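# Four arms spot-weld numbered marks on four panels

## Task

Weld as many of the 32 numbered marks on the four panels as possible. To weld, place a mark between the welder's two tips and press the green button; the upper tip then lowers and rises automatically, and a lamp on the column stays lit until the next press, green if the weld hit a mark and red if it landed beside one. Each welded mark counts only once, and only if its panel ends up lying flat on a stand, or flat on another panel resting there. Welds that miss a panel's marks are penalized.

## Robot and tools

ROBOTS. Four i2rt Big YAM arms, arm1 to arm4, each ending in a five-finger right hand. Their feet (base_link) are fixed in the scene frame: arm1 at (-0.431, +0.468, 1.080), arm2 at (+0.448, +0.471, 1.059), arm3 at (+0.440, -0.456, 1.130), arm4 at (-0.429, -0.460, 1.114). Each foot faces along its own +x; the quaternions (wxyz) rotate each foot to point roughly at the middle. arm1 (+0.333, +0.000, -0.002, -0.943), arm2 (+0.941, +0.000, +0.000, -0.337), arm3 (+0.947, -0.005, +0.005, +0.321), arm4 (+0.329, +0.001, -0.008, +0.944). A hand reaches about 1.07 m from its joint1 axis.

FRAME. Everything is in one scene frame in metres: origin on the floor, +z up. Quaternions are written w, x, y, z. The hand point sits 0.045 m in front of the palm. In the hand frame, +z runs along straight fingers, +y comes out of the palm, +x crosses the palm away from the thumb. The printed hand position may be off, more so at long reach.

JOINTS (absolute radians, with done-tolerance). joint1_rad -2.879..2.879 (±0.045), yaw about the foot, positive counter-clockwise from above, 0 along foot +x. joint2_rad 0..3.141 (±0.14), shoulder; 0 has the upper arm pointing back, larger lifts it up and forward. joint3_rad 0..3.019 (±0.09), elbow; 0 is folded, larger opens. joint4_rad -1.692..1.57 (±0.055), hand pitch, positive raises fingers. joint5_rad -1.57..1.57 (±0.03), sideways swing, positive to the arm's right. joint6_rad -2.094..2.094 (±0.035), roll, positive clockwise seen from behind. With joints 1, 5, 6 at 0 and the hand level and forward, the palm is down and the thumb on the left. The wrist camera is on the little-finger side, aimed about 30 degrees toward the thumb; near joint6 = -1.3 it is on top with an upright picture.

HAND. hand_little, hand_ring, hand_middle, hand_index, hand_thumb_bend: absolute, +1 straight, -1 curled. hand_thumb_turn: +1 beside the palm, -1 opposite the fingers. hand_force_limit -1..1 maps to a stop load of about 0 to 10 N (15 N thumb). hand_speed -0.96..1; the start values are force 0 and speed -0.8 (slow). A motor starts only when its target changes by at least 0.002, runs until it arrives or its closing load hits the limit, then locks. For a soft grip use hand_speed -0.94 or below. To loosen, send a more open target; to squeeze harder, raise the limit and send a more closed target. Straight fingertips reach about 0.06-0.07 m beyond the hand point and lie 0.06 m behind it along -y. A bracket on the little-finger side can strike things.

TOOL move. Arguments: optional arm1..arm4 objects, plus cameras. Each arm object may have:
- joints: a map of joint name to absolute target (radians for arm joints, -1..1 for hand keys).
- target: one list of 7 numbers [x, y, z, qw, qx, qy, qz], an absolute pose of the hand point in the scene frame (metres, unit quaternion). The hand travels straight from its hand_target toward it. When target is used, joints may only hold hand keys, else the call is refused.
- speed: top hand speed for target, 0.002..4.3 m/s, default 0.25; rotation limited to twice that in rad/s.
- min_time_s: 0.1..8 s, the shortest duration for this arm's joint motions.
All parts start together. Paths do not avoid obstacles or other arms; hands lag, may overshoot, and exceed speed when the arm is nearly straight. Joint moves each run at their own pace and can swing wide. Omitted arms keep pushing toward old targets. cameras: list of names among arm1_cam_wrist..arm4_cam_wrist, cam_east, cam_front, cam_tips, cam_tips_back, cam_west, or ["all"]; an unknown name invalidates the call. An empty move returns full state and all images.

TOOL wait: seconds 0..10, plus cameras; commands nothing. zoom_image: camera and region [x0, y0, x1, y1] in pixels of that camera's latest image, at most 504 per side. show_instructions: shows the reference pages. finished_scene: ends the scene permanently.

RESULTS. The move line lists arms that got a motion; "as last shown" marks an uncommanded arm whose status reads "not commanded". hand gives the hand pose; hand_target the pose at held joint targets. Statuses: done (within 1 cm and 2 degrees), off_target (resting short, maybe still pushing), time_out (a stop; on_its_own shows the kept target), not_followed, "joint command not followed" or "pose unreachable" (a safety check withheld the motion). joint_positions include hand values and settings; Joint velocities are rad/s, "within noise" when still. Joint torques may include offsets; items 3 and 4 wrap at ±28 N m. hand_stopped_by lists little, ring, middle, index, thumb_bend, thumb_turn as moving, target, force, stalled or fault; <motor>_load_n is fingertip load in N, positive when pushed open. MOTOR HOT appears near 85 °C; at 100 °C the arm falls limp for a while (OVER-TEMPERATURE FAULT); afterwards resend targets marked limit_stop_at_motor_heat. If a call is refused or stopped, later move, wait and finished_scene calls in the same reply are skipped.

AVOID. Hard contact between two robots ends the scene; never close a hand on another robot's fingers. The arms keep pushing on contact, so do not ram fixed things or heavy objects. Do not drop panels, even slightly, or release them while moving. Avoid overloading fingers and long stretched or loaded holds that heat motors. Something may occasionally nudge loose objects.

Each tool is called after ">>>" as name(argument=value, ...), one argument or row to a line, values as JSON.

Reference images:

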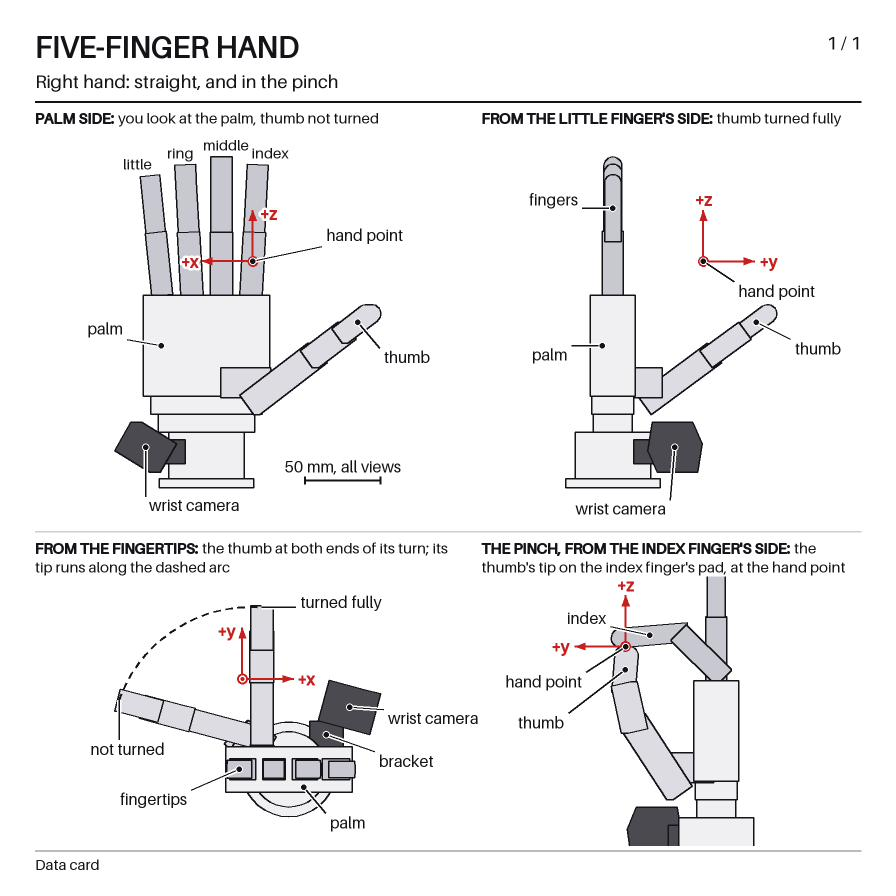

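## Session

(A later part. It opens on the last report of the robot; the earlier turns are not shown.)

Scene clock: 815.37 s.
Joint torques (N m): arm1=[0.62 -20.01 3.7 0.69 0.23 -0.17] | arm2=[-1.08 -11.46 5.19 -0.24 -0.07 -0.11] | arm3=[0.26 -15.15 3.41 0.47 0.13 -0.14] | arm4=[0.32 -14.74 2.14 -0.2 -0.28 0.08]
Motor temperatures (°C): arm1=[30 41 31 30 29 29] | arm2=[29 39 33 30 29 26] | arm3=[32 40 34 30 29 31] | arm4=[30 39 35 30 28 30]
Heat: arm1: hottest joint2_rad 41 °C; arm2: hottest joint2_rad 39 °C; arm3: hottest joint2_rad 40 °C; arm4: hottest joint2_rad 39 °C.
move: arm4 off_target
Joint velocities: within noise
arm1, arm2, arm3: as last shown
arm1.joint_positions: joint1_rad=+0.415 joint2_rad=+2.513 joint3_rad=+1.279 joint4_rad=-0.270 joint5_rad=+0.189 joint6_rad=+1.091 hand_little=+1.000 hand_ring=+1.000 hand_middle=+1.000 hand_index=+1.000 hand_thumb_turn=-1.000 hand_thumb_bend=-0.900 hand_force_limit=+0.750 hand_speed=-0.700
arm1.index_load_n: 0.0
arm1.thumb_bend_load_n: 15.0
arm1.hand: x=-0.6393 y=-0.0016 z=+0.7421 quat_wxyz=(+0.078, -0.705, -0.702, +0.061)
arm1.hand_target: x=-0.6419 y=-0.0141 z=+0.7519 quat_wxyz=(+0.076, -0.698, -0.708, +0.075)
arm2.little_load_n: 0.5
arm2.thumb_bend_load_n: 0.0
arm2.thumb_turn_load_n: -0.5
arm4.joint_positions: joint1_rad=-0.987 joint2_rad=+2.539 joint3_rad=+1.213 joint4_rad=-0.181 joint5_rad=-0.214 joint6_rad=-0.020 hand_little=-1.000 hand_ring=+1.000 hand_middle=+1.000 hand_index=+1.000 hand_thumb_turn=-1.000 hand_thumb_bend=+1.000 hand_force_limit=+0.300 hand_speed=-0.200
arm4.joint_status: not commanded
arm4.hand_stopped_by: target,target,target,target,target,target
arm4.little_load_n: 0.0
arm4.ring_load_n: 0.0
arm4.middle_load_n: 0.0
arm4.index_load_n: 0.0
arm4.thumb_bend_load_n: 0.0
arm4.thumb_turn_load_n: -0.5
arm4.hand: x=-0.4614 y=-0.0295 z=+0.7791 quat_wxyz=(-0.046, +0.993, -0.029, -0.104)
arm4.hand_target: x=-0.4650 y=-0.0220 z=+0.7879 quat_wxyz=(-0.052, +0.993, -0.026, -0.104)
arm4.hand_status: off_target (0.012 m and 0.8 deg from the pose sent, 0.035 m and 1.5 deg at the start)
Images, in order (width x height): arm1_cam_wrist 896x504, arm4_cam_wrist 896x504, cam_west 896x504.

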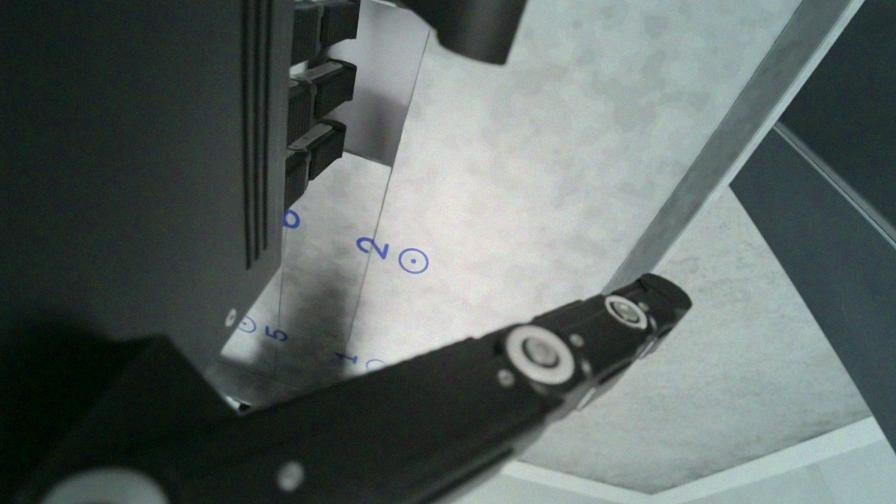

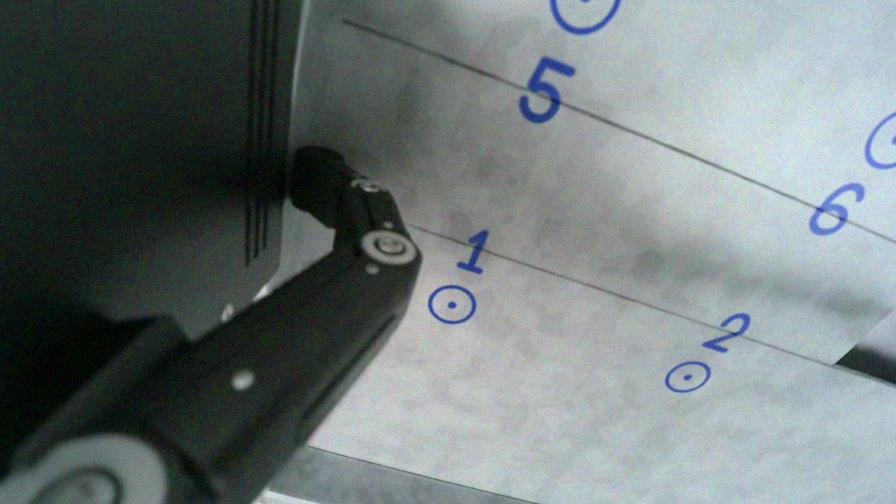

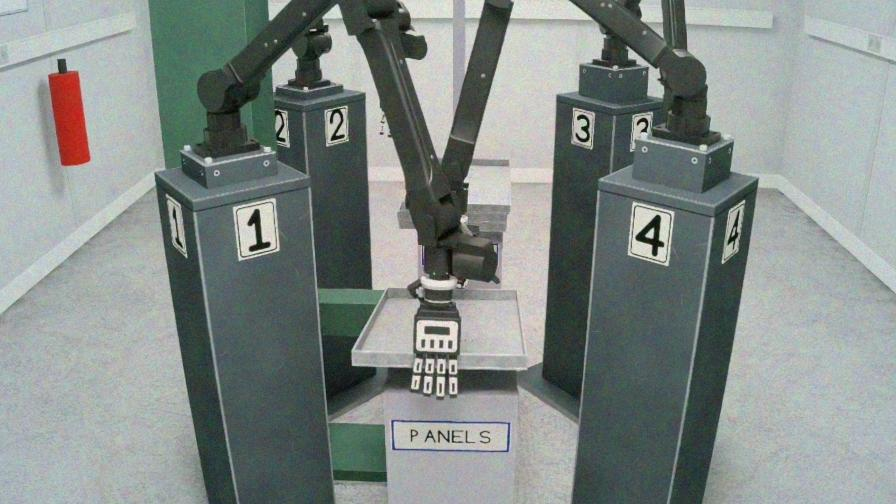

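>>> move(
  arm4={"target": [-0.4635, -0.0185, 0.748, -0.0516, 0.9928, -0.026, -0.1041], "speed": 0.08},
  cameras=["arm1_cam_wrist", "cam_tips"],
)

Scene clock: 817.10 s.
Joint torques (N m): arm1=[0.73 -20.01 3.67 0.72 0.23 -0.17] | arm2=[-0.97 -11.46 5.19 -0.23 -0.05 -0.12] | arm3=[-0.56 -14.68 3.33 0.53 0.12 -0.1] | arm4=[0.09 -13.74 3.33 0.31 -0.28 0.06]
Motor temperatures (°C): arm1=[30 41 31 30 29 29] | arm2=[29 39 33 30 29 26] | arm3=[32 40 34 30 29 31] | arm4=[30 39 35 30 28 30]
Heat: arm1: hottest joint2_rad 41 °C; arm2: hottest joint2_rad 39 °C; arm3: hottest joint2_rad 40 °C; arm4: hottest joint2_rad 39 °C.
move: arm4 off_target
Joint velocities: within noise
arm1, arm2, arm3: as last shown
arm2.little_load_n: 0.0
arm2.thumb_turn_load_n: 0.0
arm3.middle_load_n: 0.5
arm4.joint_positions: joint1_rad=-0.987 joint2_rad=+2.624 joint3_rad=+1.266 joint4_rad=-0.163 joint5_rad=-0.214 joint6_rad=-0.020 hand_little=-1.000 hand_ring=+1.000 hand_middle=+1.000 hand_index=+1.000 hand_thumb_turn=-1.000 hand_thumb_bend=+1.000 hand_force_limit=+0.300 hand_speed=-0.200
arm4.joint_status: not commanded
arm4.hand_stopped_by: target,target,target,target,target,target
arm4.little_load_n: 0.0
arm4.ring_load_n: 0.0
arm4.middle_load_n: 0.0
arm4.index_load_n: 0.0
arm4.thumb_bend_load_n: 0.0
arm4.thumb_turn_load_n: 0.0
arm4.hand: x=-0.4616 y=-0.0321 z=+0.7466 quat_wxyz=(-0.039, +0.993, -0.029, -0.104)
arm4.hand_target: x=-0.4635 y=-0.0187 z=+0.7482 quat_wxyz=(-0.052, +0.993, -0.026, -0.104)
arm4.hand_status: off_target (0.014 m and 1.5 deg from the pose sent, 0.033 m and 0.8 deg at the start)
Images, in order (width x height): arm1_cam_wrist 896x504, cam_tips 896x504.

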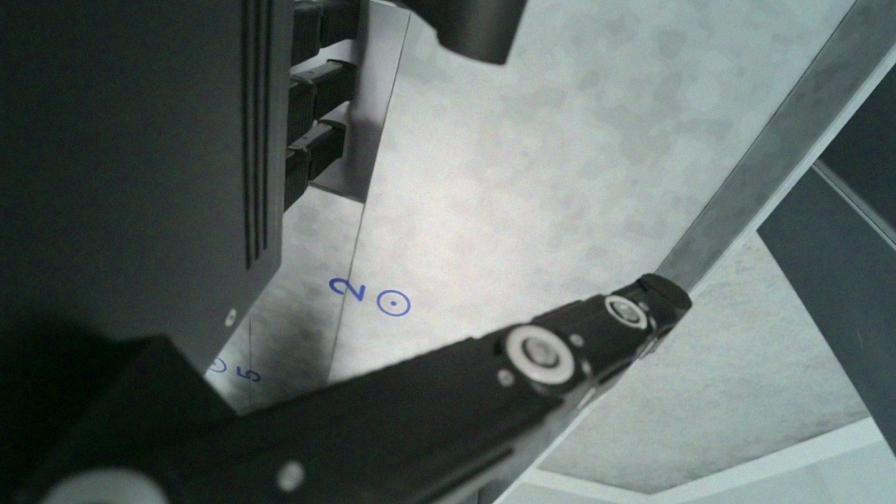

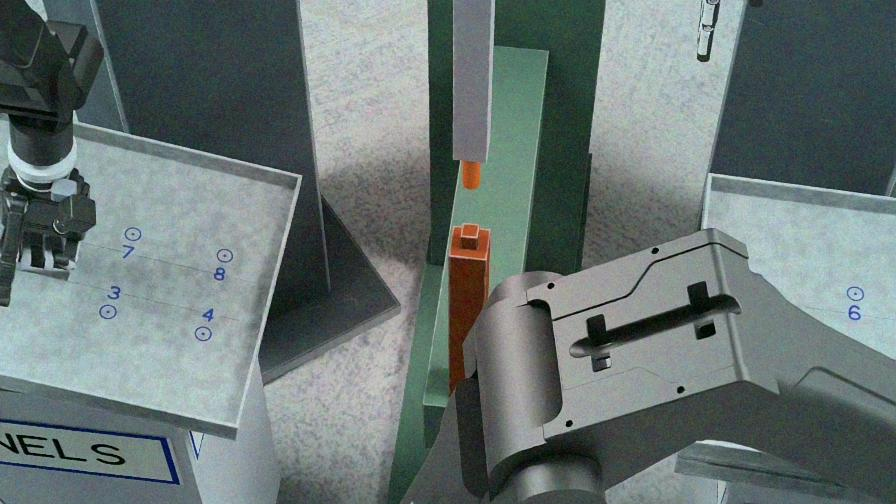

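>>> move(
  arm4={"target": [-0.4675, -0.0165, 0.711, -0.0516, 0.9928, -0.026, -0.1041], "speed": 0.07},
  cameras=["arm1_cam_wrist", "cam_tips"],
)

Scene clock: 818.37 s.
Joint torques (N m): arm1=[0.67 -19.9 3.66 0.69 0.24 -0.17] | arm2=[-0.97 -11.4 5.2 -0.21 -0.04 -0.11] | arm3=[0.5 -15.15 3.52 0.43 0.09 -0.11] | arm4=[0.91 -11.05 4.53 0.62 0 0.13]
Motor temperatures (°C): arm1=[30 41 31 30 29 29] | arm2=[29 39 33 30 29 26] | arm3=[32 40 34 30 29 31] | arm4=[30 39 35 30 28 30]
Heat: arm1: hottest joint2_rad 41 °C; arm2: hottest joint2_rad 39 °C; arm3: hottest joint2_rad 40 °C; arm4: hottest joint2_rad 39 °C.
move: arm4 off_target
Joint velocities: within noise
arm1, arm2, arm3: as last shown
arm1.thumb_bend_load_n: 15.5
arm3.middle_load_n: 0.0
arm4.joint_positions: joint1_rad=-0.986 joint2_rad=+2.675 joint3_rad=+1.320 joint4_rad=-0.142 joint5_rad=-0.220 joint6_rad=-0.019 hand_little=-1.000 hand_ring=+1.000 hand_middle=+1.000 hand_index=+1.000 hand_thumb_turn=-1.000 hand_thumb_bend=+1.000 hand_force_limit=+0.300 hand_speed=-0.200
arm4.joint_status: not commanded
arm4.hand_stopped_by: target,target,target,target,target,target
arm4.little_load_n: 0.0
arm4.ring_load_n: -1.0
arm4.middle_load_n: -3.5
arm4.index_load_n: 0.0
arm4.thumb_bend_load_n: 0.0
arm4.thumb_turn_load_n: 0.0
arm4.hand: x=-0.4617 y=-0.0183 z=+0.7279 quat_wxyz=(-0.051, +0.993, -0.028, -0.106)
arm4.hand_target: x=-0.4673 y=-0.0173 z=+0.7117 quat_wxyz=(-0.052, +0.993, -0.026, -0.104)
arm4.hand_status: off_target (0.018 m and 0.4 deg from the pose sent, 0.039 m and 1.5 deg at the start)
Images, in order (width x height): arm1_cam_wrist 896x504, cam_tips 896x504.

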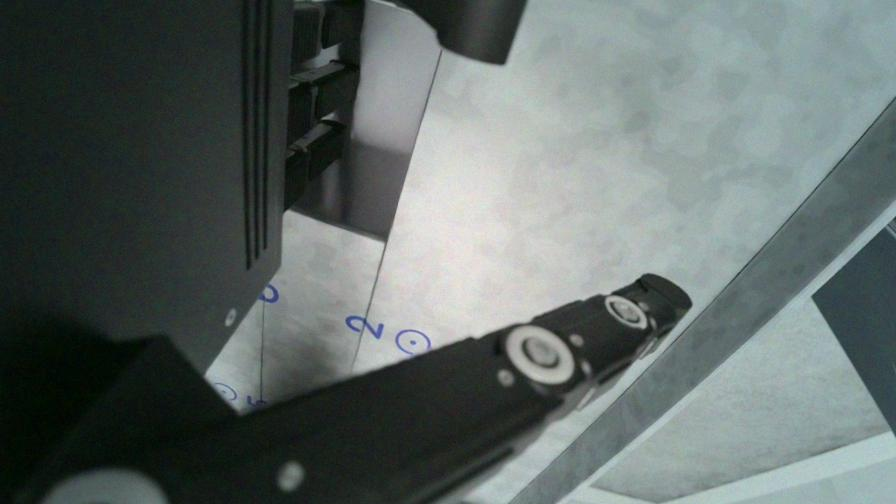

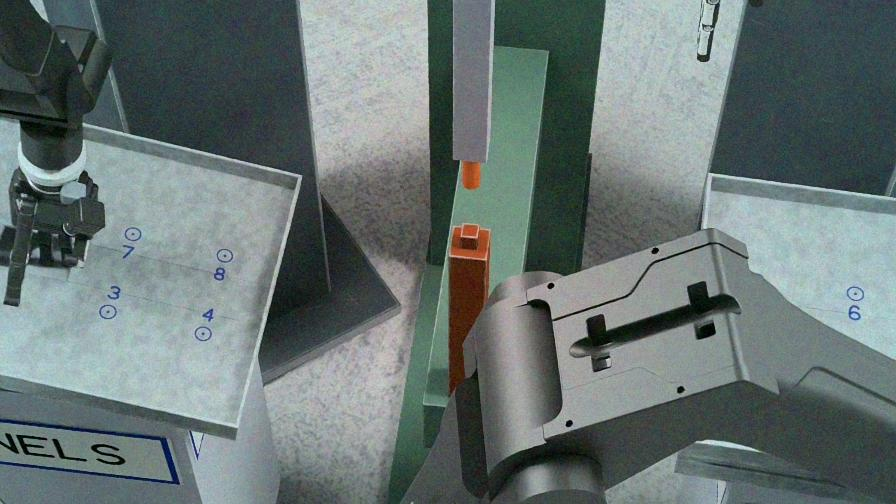

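>>> move(
  arm1={"target": [-0.633, -0.014, 0.792, -0.1083, 0.6941, 0.7037, -0.1068], "speed": 0.07},
  arm4={"target": [-0.466, -0.0195, 0.741, -0.05, 0.9872, -0.0259, -0.1495], "speed": 0.1},
  cameras=["arm1_cam_wrist", "arm4_cam_wrist", "cam_tips", "cam_west"],
)

Scene clock: 821.80 s.
Joint torques (N m): arm1=[0.26 -19.43 3.29 0.88 0.4 -0.11] | arm2=[-1.08 -11.4 5.22 -0.2 -0.04 -0.12] | arm3=[-0.21 -15.27 3.45 0.23 0.08 -0.09] | arm4=[-1.55 -14.86 1.51 -0.23 -0.41 -0.11]
Motor temperatures (°C): arm1=[30 41 31 30 29 29] | arm2=[29 38 33 30 29 26] | arm3=[32 40 34 30 29 31] | arm4=[30 39 35 30 28 30]
Heat: arm1: hottest joint2_rad 41 °C; arm2: hottest joint2_rad 38 °C; arm3: hottest joint2_rad 40 °C; arm4: hottest joint2_rad 39 °C.
move: arm1 off_target; arm4 done
Joint velocities: within noise
arm1.joint_positions: joint1_rad=+0.472 joint2_rad=+2.402 joint3_rad=+1.196 joint4_rad=-0.265 joint5_rad=+0.275 joint6_rad=+1.127 hand_little=+1.000 hand_ring=+1.000 hand_middle=+1.000 hand_index=+1.000 hand_thumb_turn=-1.000 hand_thumb_bend=-0.900 hand_force_limit=+0.750 hand_speed=-0.700
arm1.joint_status: not commanded
arm1.hand_stopped_by: target,target,target,target,force,target
arm1.little_load_n: 0.0
arm1.ring_load_n: 0.0
arm1.middle_load_n: 0.0
arm1.index_load_n: 0.0
arm1.thumb_bend_load_n: 15.5
arm1.thumb_turn_load_n: 2.5
arm1.hand: x=-0.6289 y=-0.0064 z=+0.7824 quat_wxyz=(+0.110, -0.696, -0.703, +0.094)
arm1.hand_target: x=-0.6329 y=-0.0141 z=+0.7920 quat_wxyz=(+0.108, -0.694, -0.704, +0.107)
arm1.hand_status: off_target (0.013 m and 1.5 deg from the pose sent, 0.052 m and 6.4 deg at the start)
arm2, arm3: as last shown
arm4.joint_positions: joint1_rad=-0.998 joint2_rad=+2.676 joint3_rad=+1.317 joint4_rad=-0.157 joint5_rad=-0.306 joint6_rad=-0.032 hand_little=-1.000 hand_ring=+1.000 hand_middle=+1.000 hand_index=+1.000 hand_thumb_turn=-1.000 hand_thumb_bend=+1.000 hand_force_limit=+0.300 hand_speed=-0.200
arm4.joint_status: not commanded
arm4.hand_stopped_by: target,target,target,target,target,target
arm4.little_load_n: 0.0
arm4.ring_load_n: 0.0
arm4.middle_load_n: 0.0
arm4.index_load_n: 0.0
arm4.thumb_bend_load_n: 0.0
arm4.thumb_turn_load_n: -0.5
arm4.hand: x=-0.4721 y=-0.0239 z=+0.7342 quat_wxyz=(-0.045, +0.987, -0.027, -0.149)
arm4.hand_target: x=-0.4661 y=-0.0198 z=+0.7408 quat_wxyz=(-0.050, +0.987, -0.026, -0.149)
arm4.hand_status: done (0.010 m and 0.6 deg from the pose sent, 0.014 m and 5.0 deg at the start)
Images, in order (width x height): arm1_cam_wrist 896x504, arm4_cam_wrist 896x504, cam_tips 896x504, cam_west 896x504.

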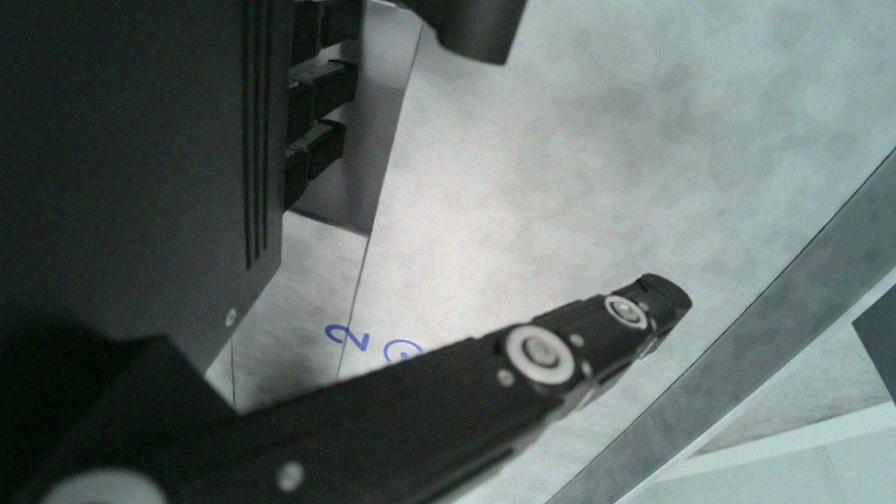

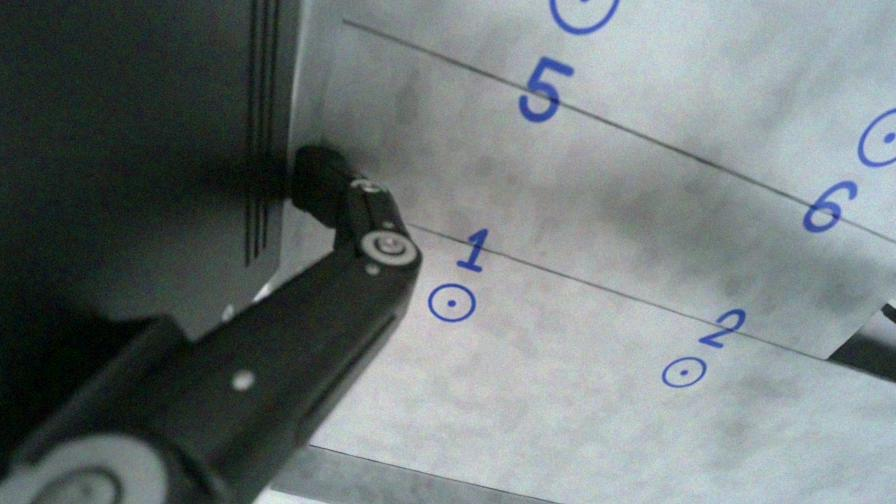

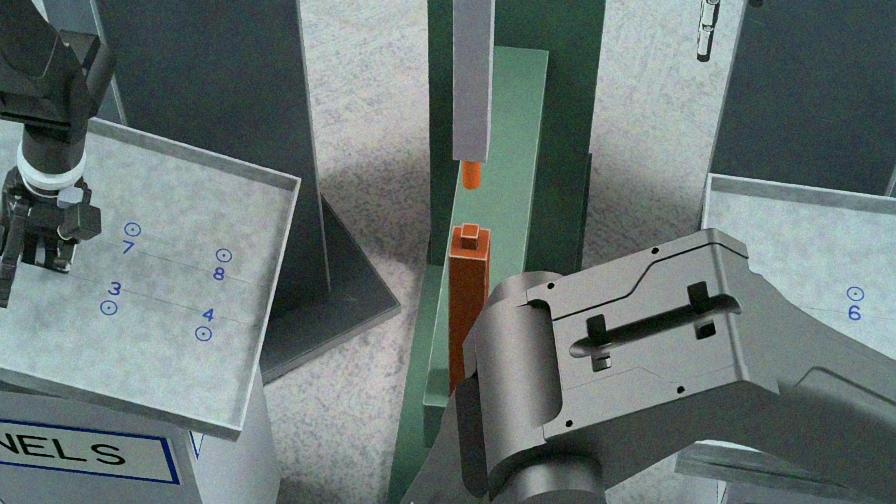

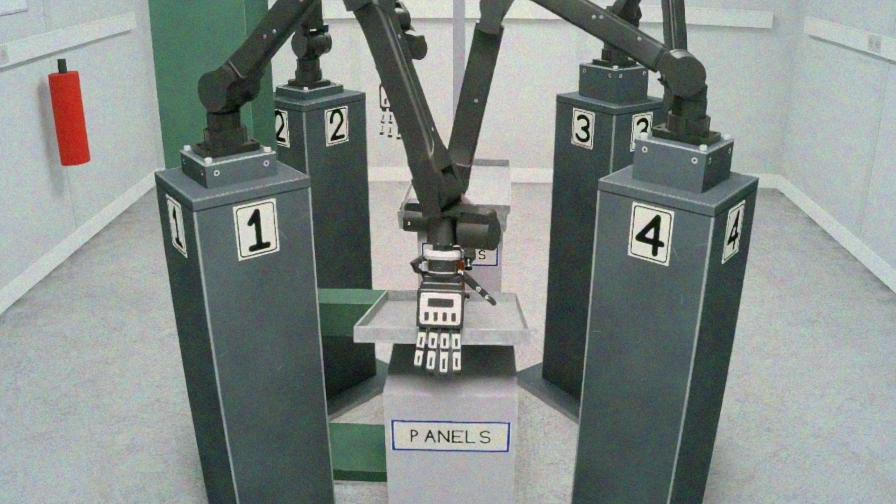

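>>> move(
  arm4={"target": [-0.457, -0.026, 0.7425, -0.05, 0.9872, -0.0259, -0.1495], "speed": 0.08, "joints": {"hand_ring": -0.15, "hand_middle": -0.175, "hand_index": -0.188, "hand_thumb_bend": 0.15, "hand_force_limit": 0, "hand_speed": -0.35}},
  cameras=["arm1_cam_wrist", "cam_tips"],
)

Scene clock: 823.47 s.
Joint torques (N m): arm1=[-0.5 -18.32 3.48 0.73 0.57 -0.14] | arm2=[-0.91 -11.52 5.26 -0.24 -0.06 -0.12] | arm3=[0.26 -15.33 3.29 0.58 0.13 -0.18] | arm4=[-1.73 -15.15 1.25 -0.12 -0.33 -0.12]
Motor temperatures (°C): arm1=[30 41 31 30 29 29] | arm2=[29 38 33 30 29 26] | arm3=[32 40 34 30 29 31] | arm4=[30 39 35 30 28 30]
Heat: arm1: hottest joint2_rad 41 °C; arm2: hottest joint2_rad 38 °C; arm3: hottest joint2_rad 40 °C; arm4: hottest joint2_rad 39 °C.
move: arm4 off_target
Joint velocities: within noise
arm1, arm2, arm3: as last shown
arm1.joint_positions: joint1_rad=+0.480 joint2_rad=+2.387 joint3_rad=+1.196 joint4_rad=-0.261 joint5_rad=+0.270 joint6_rad=+1.129 hand_little=+1.000 hand_ring=+1.000 hand_middle=+1.000 hand_index=+1.000 hand_thumb_turn=-1.000 hand_thumb_bend=-0.900 hand_force_limit=+0.750 hand_speed=-0.700
arm1.thumb_bend_load_n: 15.0
arm1.thumb_turn_load_n: 3.0
arm1.hand: x=-0.6273 y=-0.0154 z=+0.7900 quat_wxyz=(+0.104, -0.695, -0.704, +0.103)
arm1.hand_target: x=-0.6329 y=-0.0139 z=+0.7918 quat_wxyz=(+0.108, -0.694, -0.704, +0.107)
arm4.joint_positions: joint1_rad=-1.016 joint2_rad=+2.676 joint3_rad=+1.300 joint4_rad=-0.156 joint5_rad=-0.309 joint6_rad=-0.052 hand_little=-1.000 hand_ring=-0.150 hand_middle=-0.174 hand_index=-0.182 hand_thumb_turn=-1.000 hand_thumb_bend=+0.206 hand_force_limit=+0.000 hand_speed=-0.350
arm4.joint_status: hand_thumb_bend off_target (ended at +0.206, target +0.150); the others done
arm4.hand_stopped_by: target,target,target,force,force,target
arm4.little_load_n: 0.0
arm4.ring_load_n: 0.0
arm4.middle_load_n: 2.5
arm4.index_load_n: 5.5
arm4.thumb_bend_load_n: 8.5
arm4.thumb_turn_load_n: 0.0
arm4.hand: x=-0.4647 y=-0.0337 z=+0.7334 quat_wxyz=(-0.040, +0.987, -0.027, -0.150)
arm4.hand_target: x=-0.4570 y=-0.0261 z=+0.7422 quat_wxyz=(-0.050, +0.987, -0.026, -0.149)
arm4.hand_status: off_target (0.014 m and 1.1 deg from the pose sent, 0.017 m and 0.6 deg at the start)
Images, in order (width x height): arm1_cam_wrist 896x504, cam_tips 896x504.

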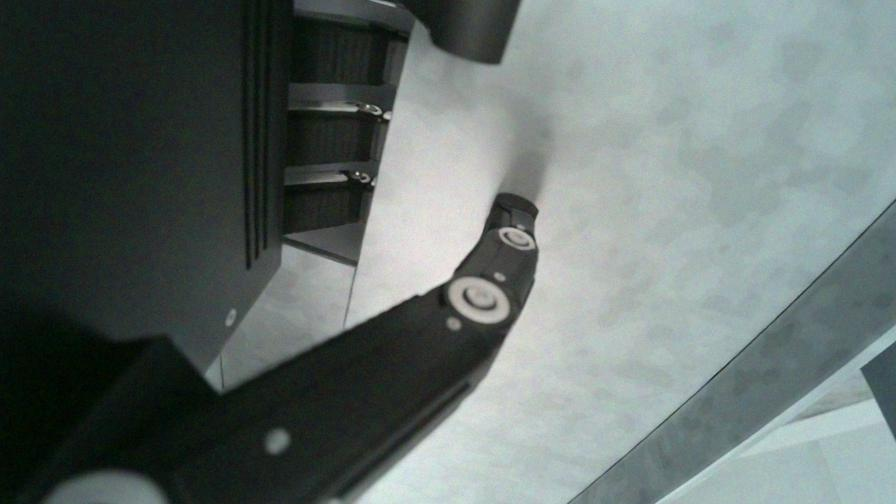

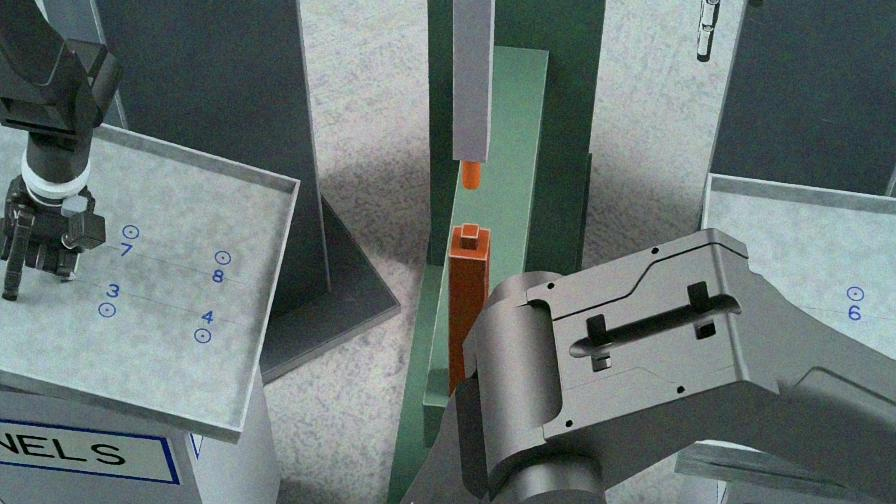

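>>> move(
  arm4={"joints": {"hand_ring": -0.25, "hand_middle": -0.25, "hand_index": -0.28, "hand_thumb_bend": -0.4, "hand_force_limit": 0.2, "hand_speed": -0.75}},
  cameras=["arm1_cam_wrist", "cam_tips"],
)

Scene clock: 825.83 s.
Joint torques (N m): arm1=[-0.56 -18.43 3.52 0.75 0.56 -0.16] | arm2=[-1.14 -11.34 5.19 -0.16 -0.06 -0.11] | arm3=[0.03 -14.97 3.52 0.4 0.11 -0.09] | arm4=[-1.79 -15.15 1.21 -0.12 -0.36 -0.12]
Motor temperatures (°C): arm1=[30 41 31 30 29 29] | arm2=[29 38 33 30 29 26] | arm3=[32 40 34 30 29 31] | arm4=[30 39 35 30 28 30]
Heat: arm1: hottest joint2_rad 41 °C; arm2: hottest joint2_rad 38 °C; arm3: hottest joint2_rad 40 °C; arm4: hottest joint2_rad 39 °C.
move: arm4 off_target
Joint velocities: within noise
arm1, arm3: as last shown
arm1.joint_positions: joint1_rad=+0.480 joint2_rad=+2.387 joint3_rad=+1.196 joint4_rad=-0.261 joint5_rad=+0.270 joint6_rad=+1.132 hand_little=+1.000 hand_ring=+1.000 hand_middle=+1.000 hand_index=+1.000 hand_thumb_turn=-1.000 hand_thumb_bend=-0.900 hand_force_limit=+0.750 hand_speed=-0.700
arm1.little_load_n: 0.5
arm1.thumb_bend_load_n: 14.5
arm1.hand: x=-0.6273 y=-0.0157 z=+0.7902 quat_wxyz=(+0.104, -0.696, -0.703, +0.103)
arm1.hand_target: x=-0.6331 y=-0.0139 z=+0.7919 quat_wxyz=(+0.108, -0.694, -0.704, +0.107)
arm2.joint_positions: joint1_rad=-1.591 joint2_rad=+1.663 joint3_rad=+0.854 joint4_rad=-0.761 joint5_rad=+0.001 joint6_rad=+0.859 hand_little=+1.000 hand_ring=+1.000 hand_middle=+1.000 hand_index=+1.000 hand_thumb_turn=-1.000 hand_thumb_bend=-0.300 hand_force_limit=+0.850 hand_speed=-0.500
arm2.joint_status: not commanded
arm2.hand_stopped_by: target,target,target,target,target,target
arm2.little_load_n: 0.0
arm2.ring_load_n: 0.0
arm2.middle_load_n: 0.0
arm2.index_load_n: 0.0
arm2.thumb_bend_load_n: 0.0
arm2.thumb_turn_load_n: 0.0
arm2.hand: x=+0.2552 y=+0.1461 z=+1.0151 quat_wxyz=(+0.001, -0.706, -0.708, +0.000)
arm2.hand_target: x=+0.2544 y=+0.1498 z=+1.0189 quat_wxyz=(+0.000, -0.706, -0.708, +0.000)
arm2.hand_status: not commanded
arm4.joint_positions: joint1_rad=-1.016 joint2_rad=+2.676 joint3_rad=+1.300 joint4_rad=-0.156 joint5_rad=-0.308 joint6_rad=-0.052 hand_little=-1.000 hand_ring=-0.214 hand_middle=-0.215 hand_index=-0.201 hand_thumb_turn=-1.000 hand_thumb_bend=+0.200 hand_force_limit=+0.200 hand_speed=-0.750
arm4.joint_status: hand_ring off_target (ended at -0.214, target -0.250); hand_middle off_target (ended at -0.215, target -0.250); hand_index off_target (ended at -0.201, target -0.280); hand_thumb_bend off_target (ended at +0.200, target -0.400); the others done
arm4.hand_stopped_by: target,force,force,force,force,target
arm4.little_load_n: -4.5
arm4.ring_load_n: 12.5
arm4.middle_load_n: 10.0
arm4.index_load_n: 4.0
arm4.thumb_bend_load_n: 14.0
arm4.thumb_turn_load_n: 0.0
arm4.hand: x=-0.4646 y=-0.0337 z=+0.7333 quat_wxyz=(-0.040, +0.987, -0.028, -0.150)
arm4.hand_target: x=-0.4571 y=-0.0261 z=+0.7422 quat_wxyz=(-0.050, +0.987, -0.026, -0.149)
arm4.hand_status: not commanded
Images, in order (width x height): arm1_cam_wrist 896x504, cam_tips 896x504.

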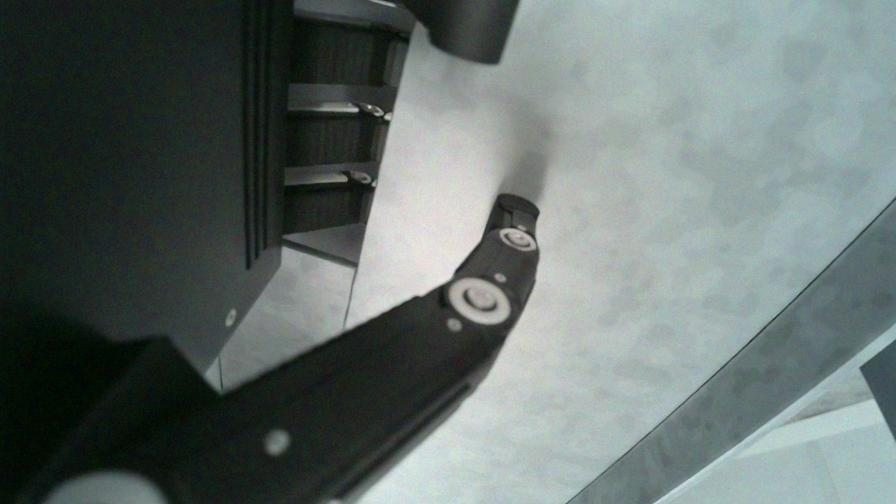

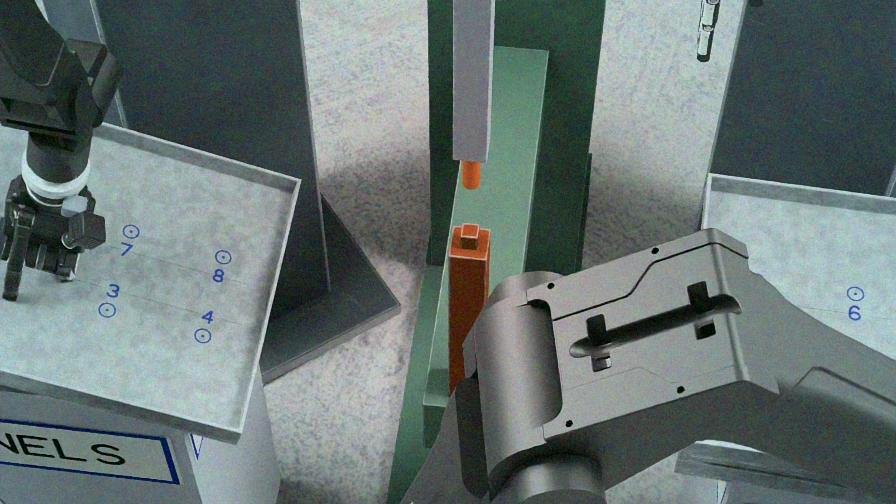

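>>> move(
  arm1={"joints": {"hand_thumb_bend": -0.2, "hand_speed": -0.3}},
  arm4={"target": [-0.458, -0.026, 0.76, -0.05, 0.9872, -0.0259, -0.1495], "speed": 0.05},
  cameras=["arm1_cam_wrist", "arm4_cam_wrist", "cam_tips", "cam_west"],
)

Scene clock: 827.27 s.
Joint torques (N m): arm1=[-0.44 -18.2 3.51 0.76 0.23 -0.17] | arm2=[-1.08 -11.58 5.24 -0.28 -0.04 -0.12] | arm3=[0.5 -14.92 3.63 0.38 0.08 -0.12] | arm4=[-1.55 -17.26 1.48 -0.29 -0.61 -0.09]
Motor temperatures (°C): arm1=[30 41 31 30 29 29] | arm2=[29 38 33 30 29 26] | arm3=[32 40 34 30 29 31] | arm4=[30 39 35 30 28 30]
Heat: arm1: hottest joint2_rad 41 °C; arm2: hottest joint2_rad 38 °C; arm3: hottest joint2_rad 40 °C; arm4: hottest joint2_rad 39 °C.
move: arm1 done; arm4 off_target
Joint velocities: within noise
arm1.joint_positions: joint1_rad=+0.480 joint2_rad=+2.386 joint3_rad=+1.196 joint4_rad=-0.261 joint5_rad=+0.280 joint6_rad=+1.132 hand_little=+1.000 hand_ring=+1.000 hand_middle=+1.000 hand_index=+1.000 hand_thumb_turn=-1.000 hand_thumb_bend=-0.200 hand_force_limit=+0.750 hand_speed=-0.300
arm1.joint_status: all done
arm1.hand_stopped_by: target,target,target,target,target,target
arm1.little_load_n: 0.0
arm1.ring_load_n: 0.0
arm1.middle_load_n: 0.0
arm1.index_load_n: 0.0
arm1.thumb_bend_load_n: 0.0
arm1.thumb_turn_load_n: 0.0
arm1.hand: x=-0.6293 y=-0.0151 z=+0.7902 quat_wxyz=(+0.108, -0.696, -0.703, +0.105)
arm1.hand_target: x=-0.6329 y=-0.0141 z=+0.7920 quat_wxyz=(+0.108, -0.694, -0.704, +0.107)
arm1.hand_status: not commanded
arm2, arm3: as last shown
arm4.joint_positions: joint1_rad=-1.016 joint2_rad=+2.667 joint3_rad=+1.264 joint4_rad=-0.165 joint5_rad=-0.301 joint6_rad=-0.053 hand_little=-1.000 hand_ring=-0.213 hand_middle=-0.215 hand_index=-0.201 hand_thumb_turn=-1.000 hand_thumb_bend=+0.200 hand_force_limit=+0.200 hand_speed=-0.750
arm4.joint_status: not commanded
arm4.hand_stopped_by: target,force,force,force,force,target
arm4.little_load_n: -4.0
arm4.ring_load_n: 13.0
arm4.middle_load_n: 10.0
arm4.index_load_n: 2.5
arm4.thumb_bend_load_n: 13.5
arm4.thumb_turn_load_n: 0.0
arm4.hand: x=-0.4657 y=-0.0545 z=+0.7358 quat_wxyz=(-0.022, +0.988, -0.030, -0.148)
arm4.hand_target: x=-0.4582 y=-0.0268 z=+0.7592 quat_wxyz=(-0.050, +0.987, -0.026, -0.149)
arm4.hand_status: off_target (0.038 m and 3.2 deg from the pose sent, 0.028 m and 1.1 deg at the start)
Images, in order (width x height): arm1_cam_wrist 896x504, arm4_cam_wrist 896x504, cam_tips 896x504, cam_west 896x504.

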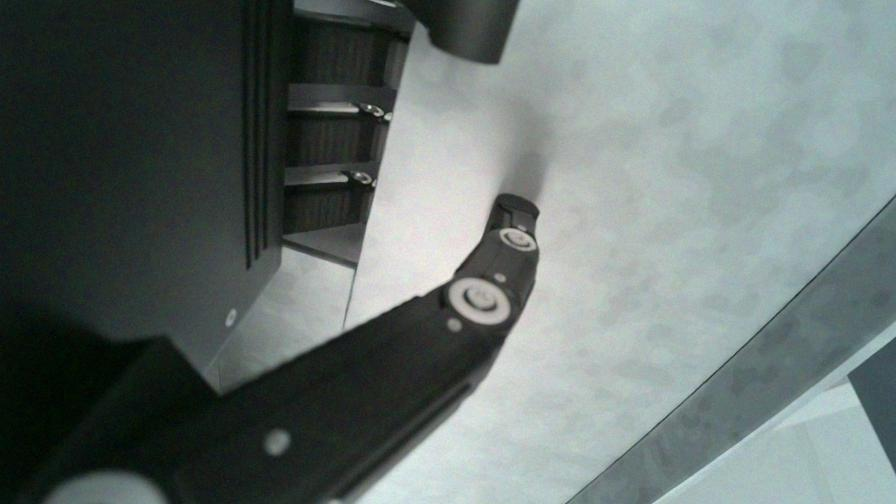

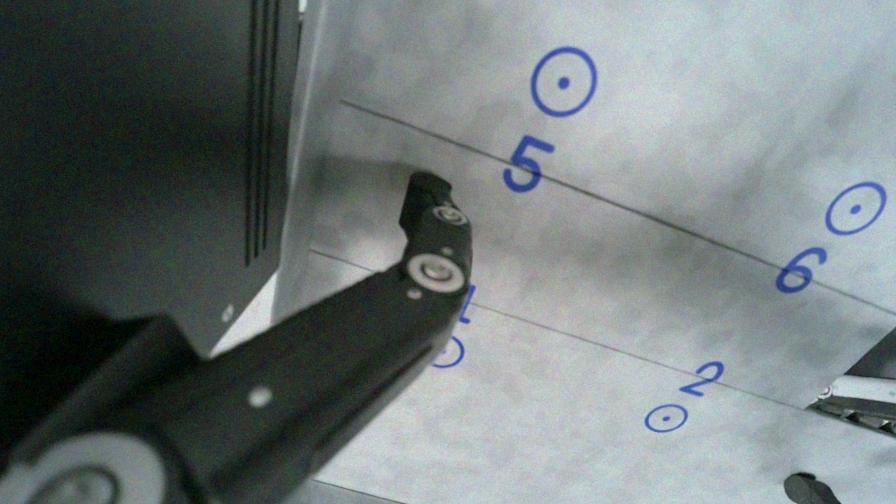

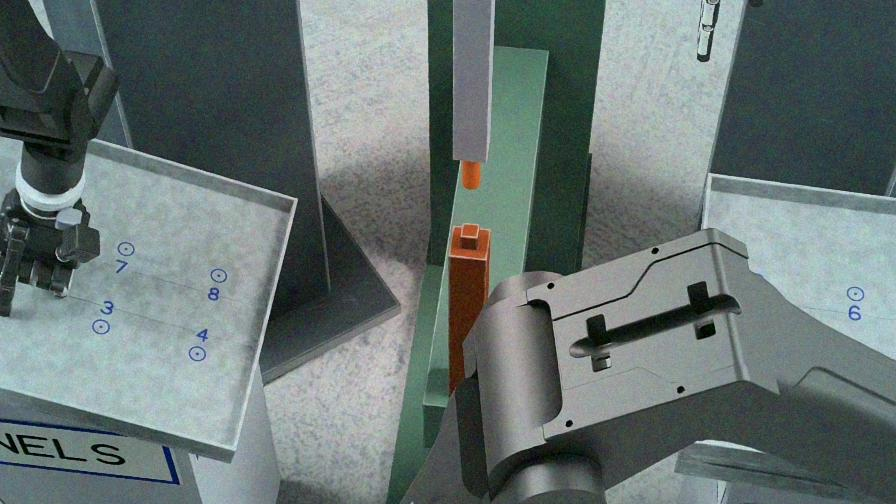

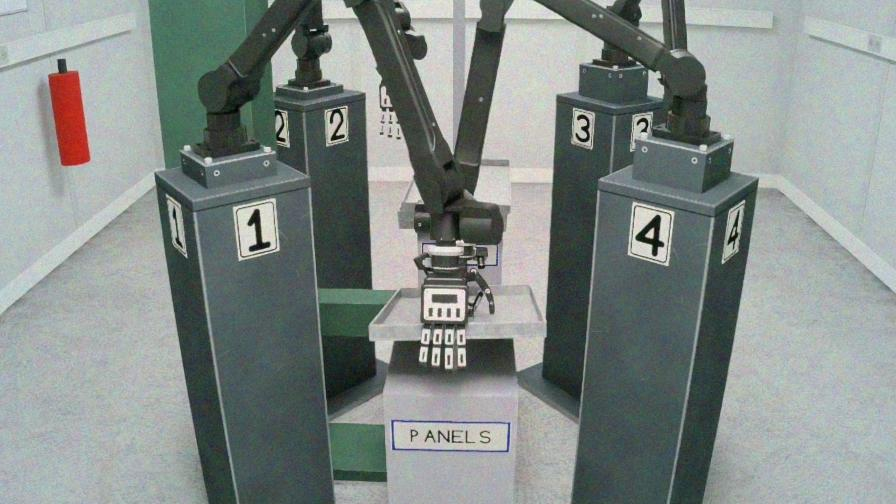

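>>> move(
  arm1={"target": [-0.66, 0.0, 0.97, 0.0, 0.704, 0.7102, 0.0], "speed": 0.35},
  arm4={"target": [-0.462, -0.012, 0.8, -0.0501, 0.9905, -0.0259, -0.125], "speed": 0.1},
  cameras=["arm1_cam_wrist", "cam_tips", "cam_west", "cam_east"],
)

Scene clock: 828.97 s.
Joint torques (N m): arm1=[0.62 -14.8 7.58 0.1 -0.09 -0.19] | arm2=[-0.73 -11.75 5.26 -0.23 -0.06 -0.11] | arm3=[-0.44 -15.27 3.3 0.4 0.1 -0.07] | arm4=[0.62 -16.67 2.29 -0.27 -0.52 0.17]
Motor temperatures (°C): arm1=[30 41 31 30 29 29] | arm2=[29 38 33 30 29 26] | arm3=[32 40 34 30 29 31] | arm4=[30 39 35 30 28 30]
Heat: arm1: hottest joint2_rad 41 °C; arm2: hottest joint2_rad 38 °C; arm3: hottest joint2_rad 40 °C; arm4: hottest joint2_rad 39 °C.
move: arm1 done; arm4 off_target
Joint velocities: within noise
arm1.joint_positions: joint1_rad=+0.303 joint2_rad=+2.035 joint3_rad=+1.242 joint4_rad=-0.759 joint5_rad=+0.005 joint6_rad=+0.995 hand_little=+1.000 hand_ring=+1.000 hand_middle=+1.000 hand_index=+1.000 hand_thumb_turn=-1.000 hand_thumb_bend=-0.200 hand_force_limit=+0.750 hand_speed=-0.300
arm1.joint_status: not commanded
arm1.hand_stopped_by: target,target,target,target,target,target
arm1.little_load_n: 0.0
arm1.ring_load_n: 0.0
arm1.middle_load_n: 0.0
arm1.index_load_n: 0.0
arm1.thumb_bend_load_n: 0.0
arm1.thumb_turn_load_n: 0.0
arm1.hand: x=-0.6635 y=+0.0000 z=+0.9792 quat_wxyz=(-0.001, -0.711, -0.703, +0.010)
arm1.hand_target: x=-0.6601 y=+0.0001 z=+0.9701 quat_wxyz=(+0.000, -0.704, -0.710, +0.000)
arm1.hand_status: done (0.010 m and 1.7 deg from the pose sent, 0.183 m and 17.3 deg at the start)
arm2: as last shown
arm2.middle_load_n: -0.5
arm3.joint_positions: joint1_rad=+2.704 joint2_rad=+2.411 joint3_rad=+1.153 joint4_rad=-0.352 joint5_rad=+0.006 joint6_rad=-0.057 hand_little=-1.000 hand_ring=-1.000 hand_middle=-1.000 hand_index=+1.000 hand_thumb_turn=+1.000 hand_thumb_bend=+1.000 hand_force_limit=+0.750 hand_speed=+0.000
arm3.joint_status: not commanded
arm3.hand_stopped_by: target,target,target,target,target,target
arm3.little_load_n: 0.0
arm3.ring_load_n: 0.0
arm3.middle_load_n: 0.0
arm3.index_load_n: 0.0
arm3.thumb_bend_load_n: 0.0
arm3.thumb_turn_load_n: 0.0
arm3.hand: x=+0.0582 y=-0.5694 z=+0.8376 quat_wxyz=(+0.012, +0.604, +0.797, +0.010)
arm3.hand_target: x=+0.0412 y=-0.5730 z=+0.8406 quat_wxyz=(-0.002, +0.600, +0.800, -0.004)
arm3.hand_status: not commanded
arm4.joint_positions: joint1_rad=-1.010 joint2_rad=+2.554 joint3_rad=+1.237 joint4_rad=-0.229 joint5_rad=-0.253 joint6_rad=-0.050 hand_little=-1.000 hand_ring=-0.213 hand_middle=-0.215 hand_index=-0.202 hand_thumb_turn=-1.000 hand_thumb_bend=+0.200 hand_force_limit=+0.200 hand_speed=-0.750
arm4.joint_status: not commanded
arm4.hand_stopped_by: target,force,force,force,force,target
arm4.little_load_n: -4.0
arm4.ring_load_n: 12.5
arm4.middle_load_n: 10.5
arm4.index_load_n: 2.5
arm4.thumb_bend_load_n: 13.5
arm4.thumb_turn_load_n: 0.0
arm4.hand: x=-0.4572 y=-0.0333 z=+0.7790 quat_wxyz=(-0.031, +0.991, -0.027, -0.123)
arm4.hand_target: x=-0.4620 y=-0.0126 z=+0.7994 quat_wxyz=(-0.050, +0.991, -0.026, -0.125)
arm4.hand_status: off_target (0.030 m and 2.2 deg from the pose sent, 0.077 m and 4.2 deg at the start)
pictures: arm1_cam_wrist, cam_east, cam_tips, cam_west
Images, in order (width x height): arm1_cam_wrist 896x504, cam_east 896x504, cam_tips 896x504, cam_west 896x504.

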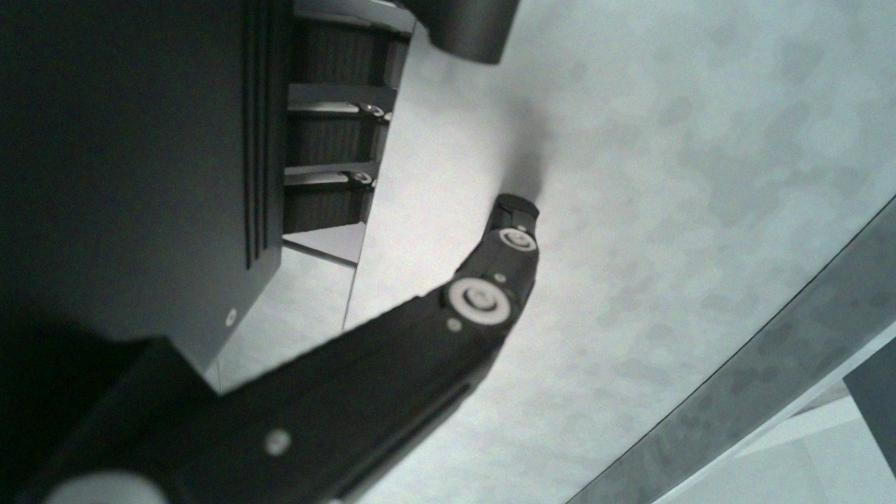

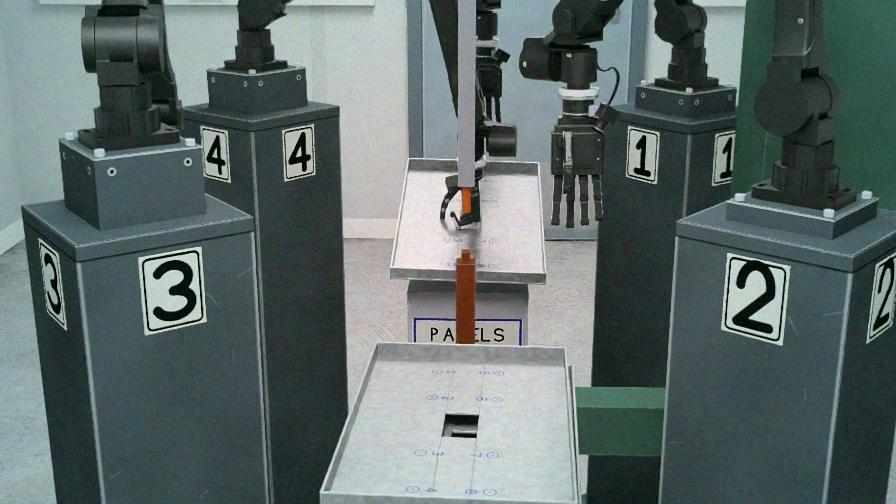

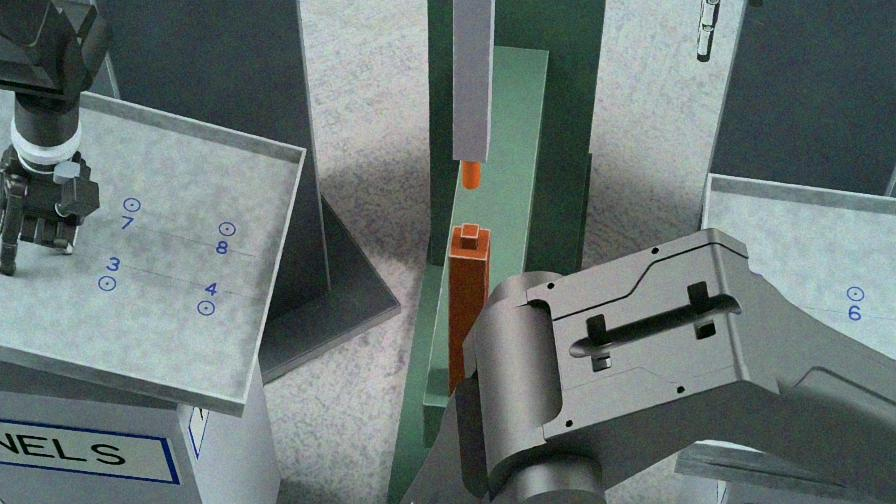

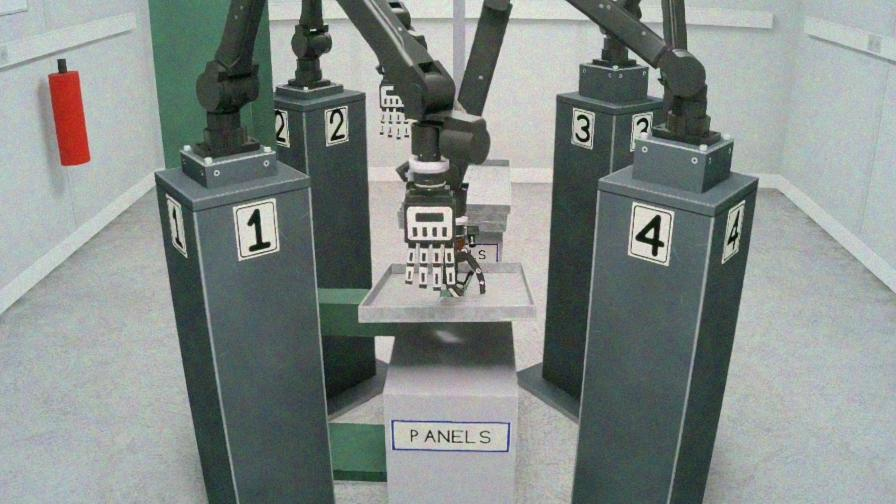

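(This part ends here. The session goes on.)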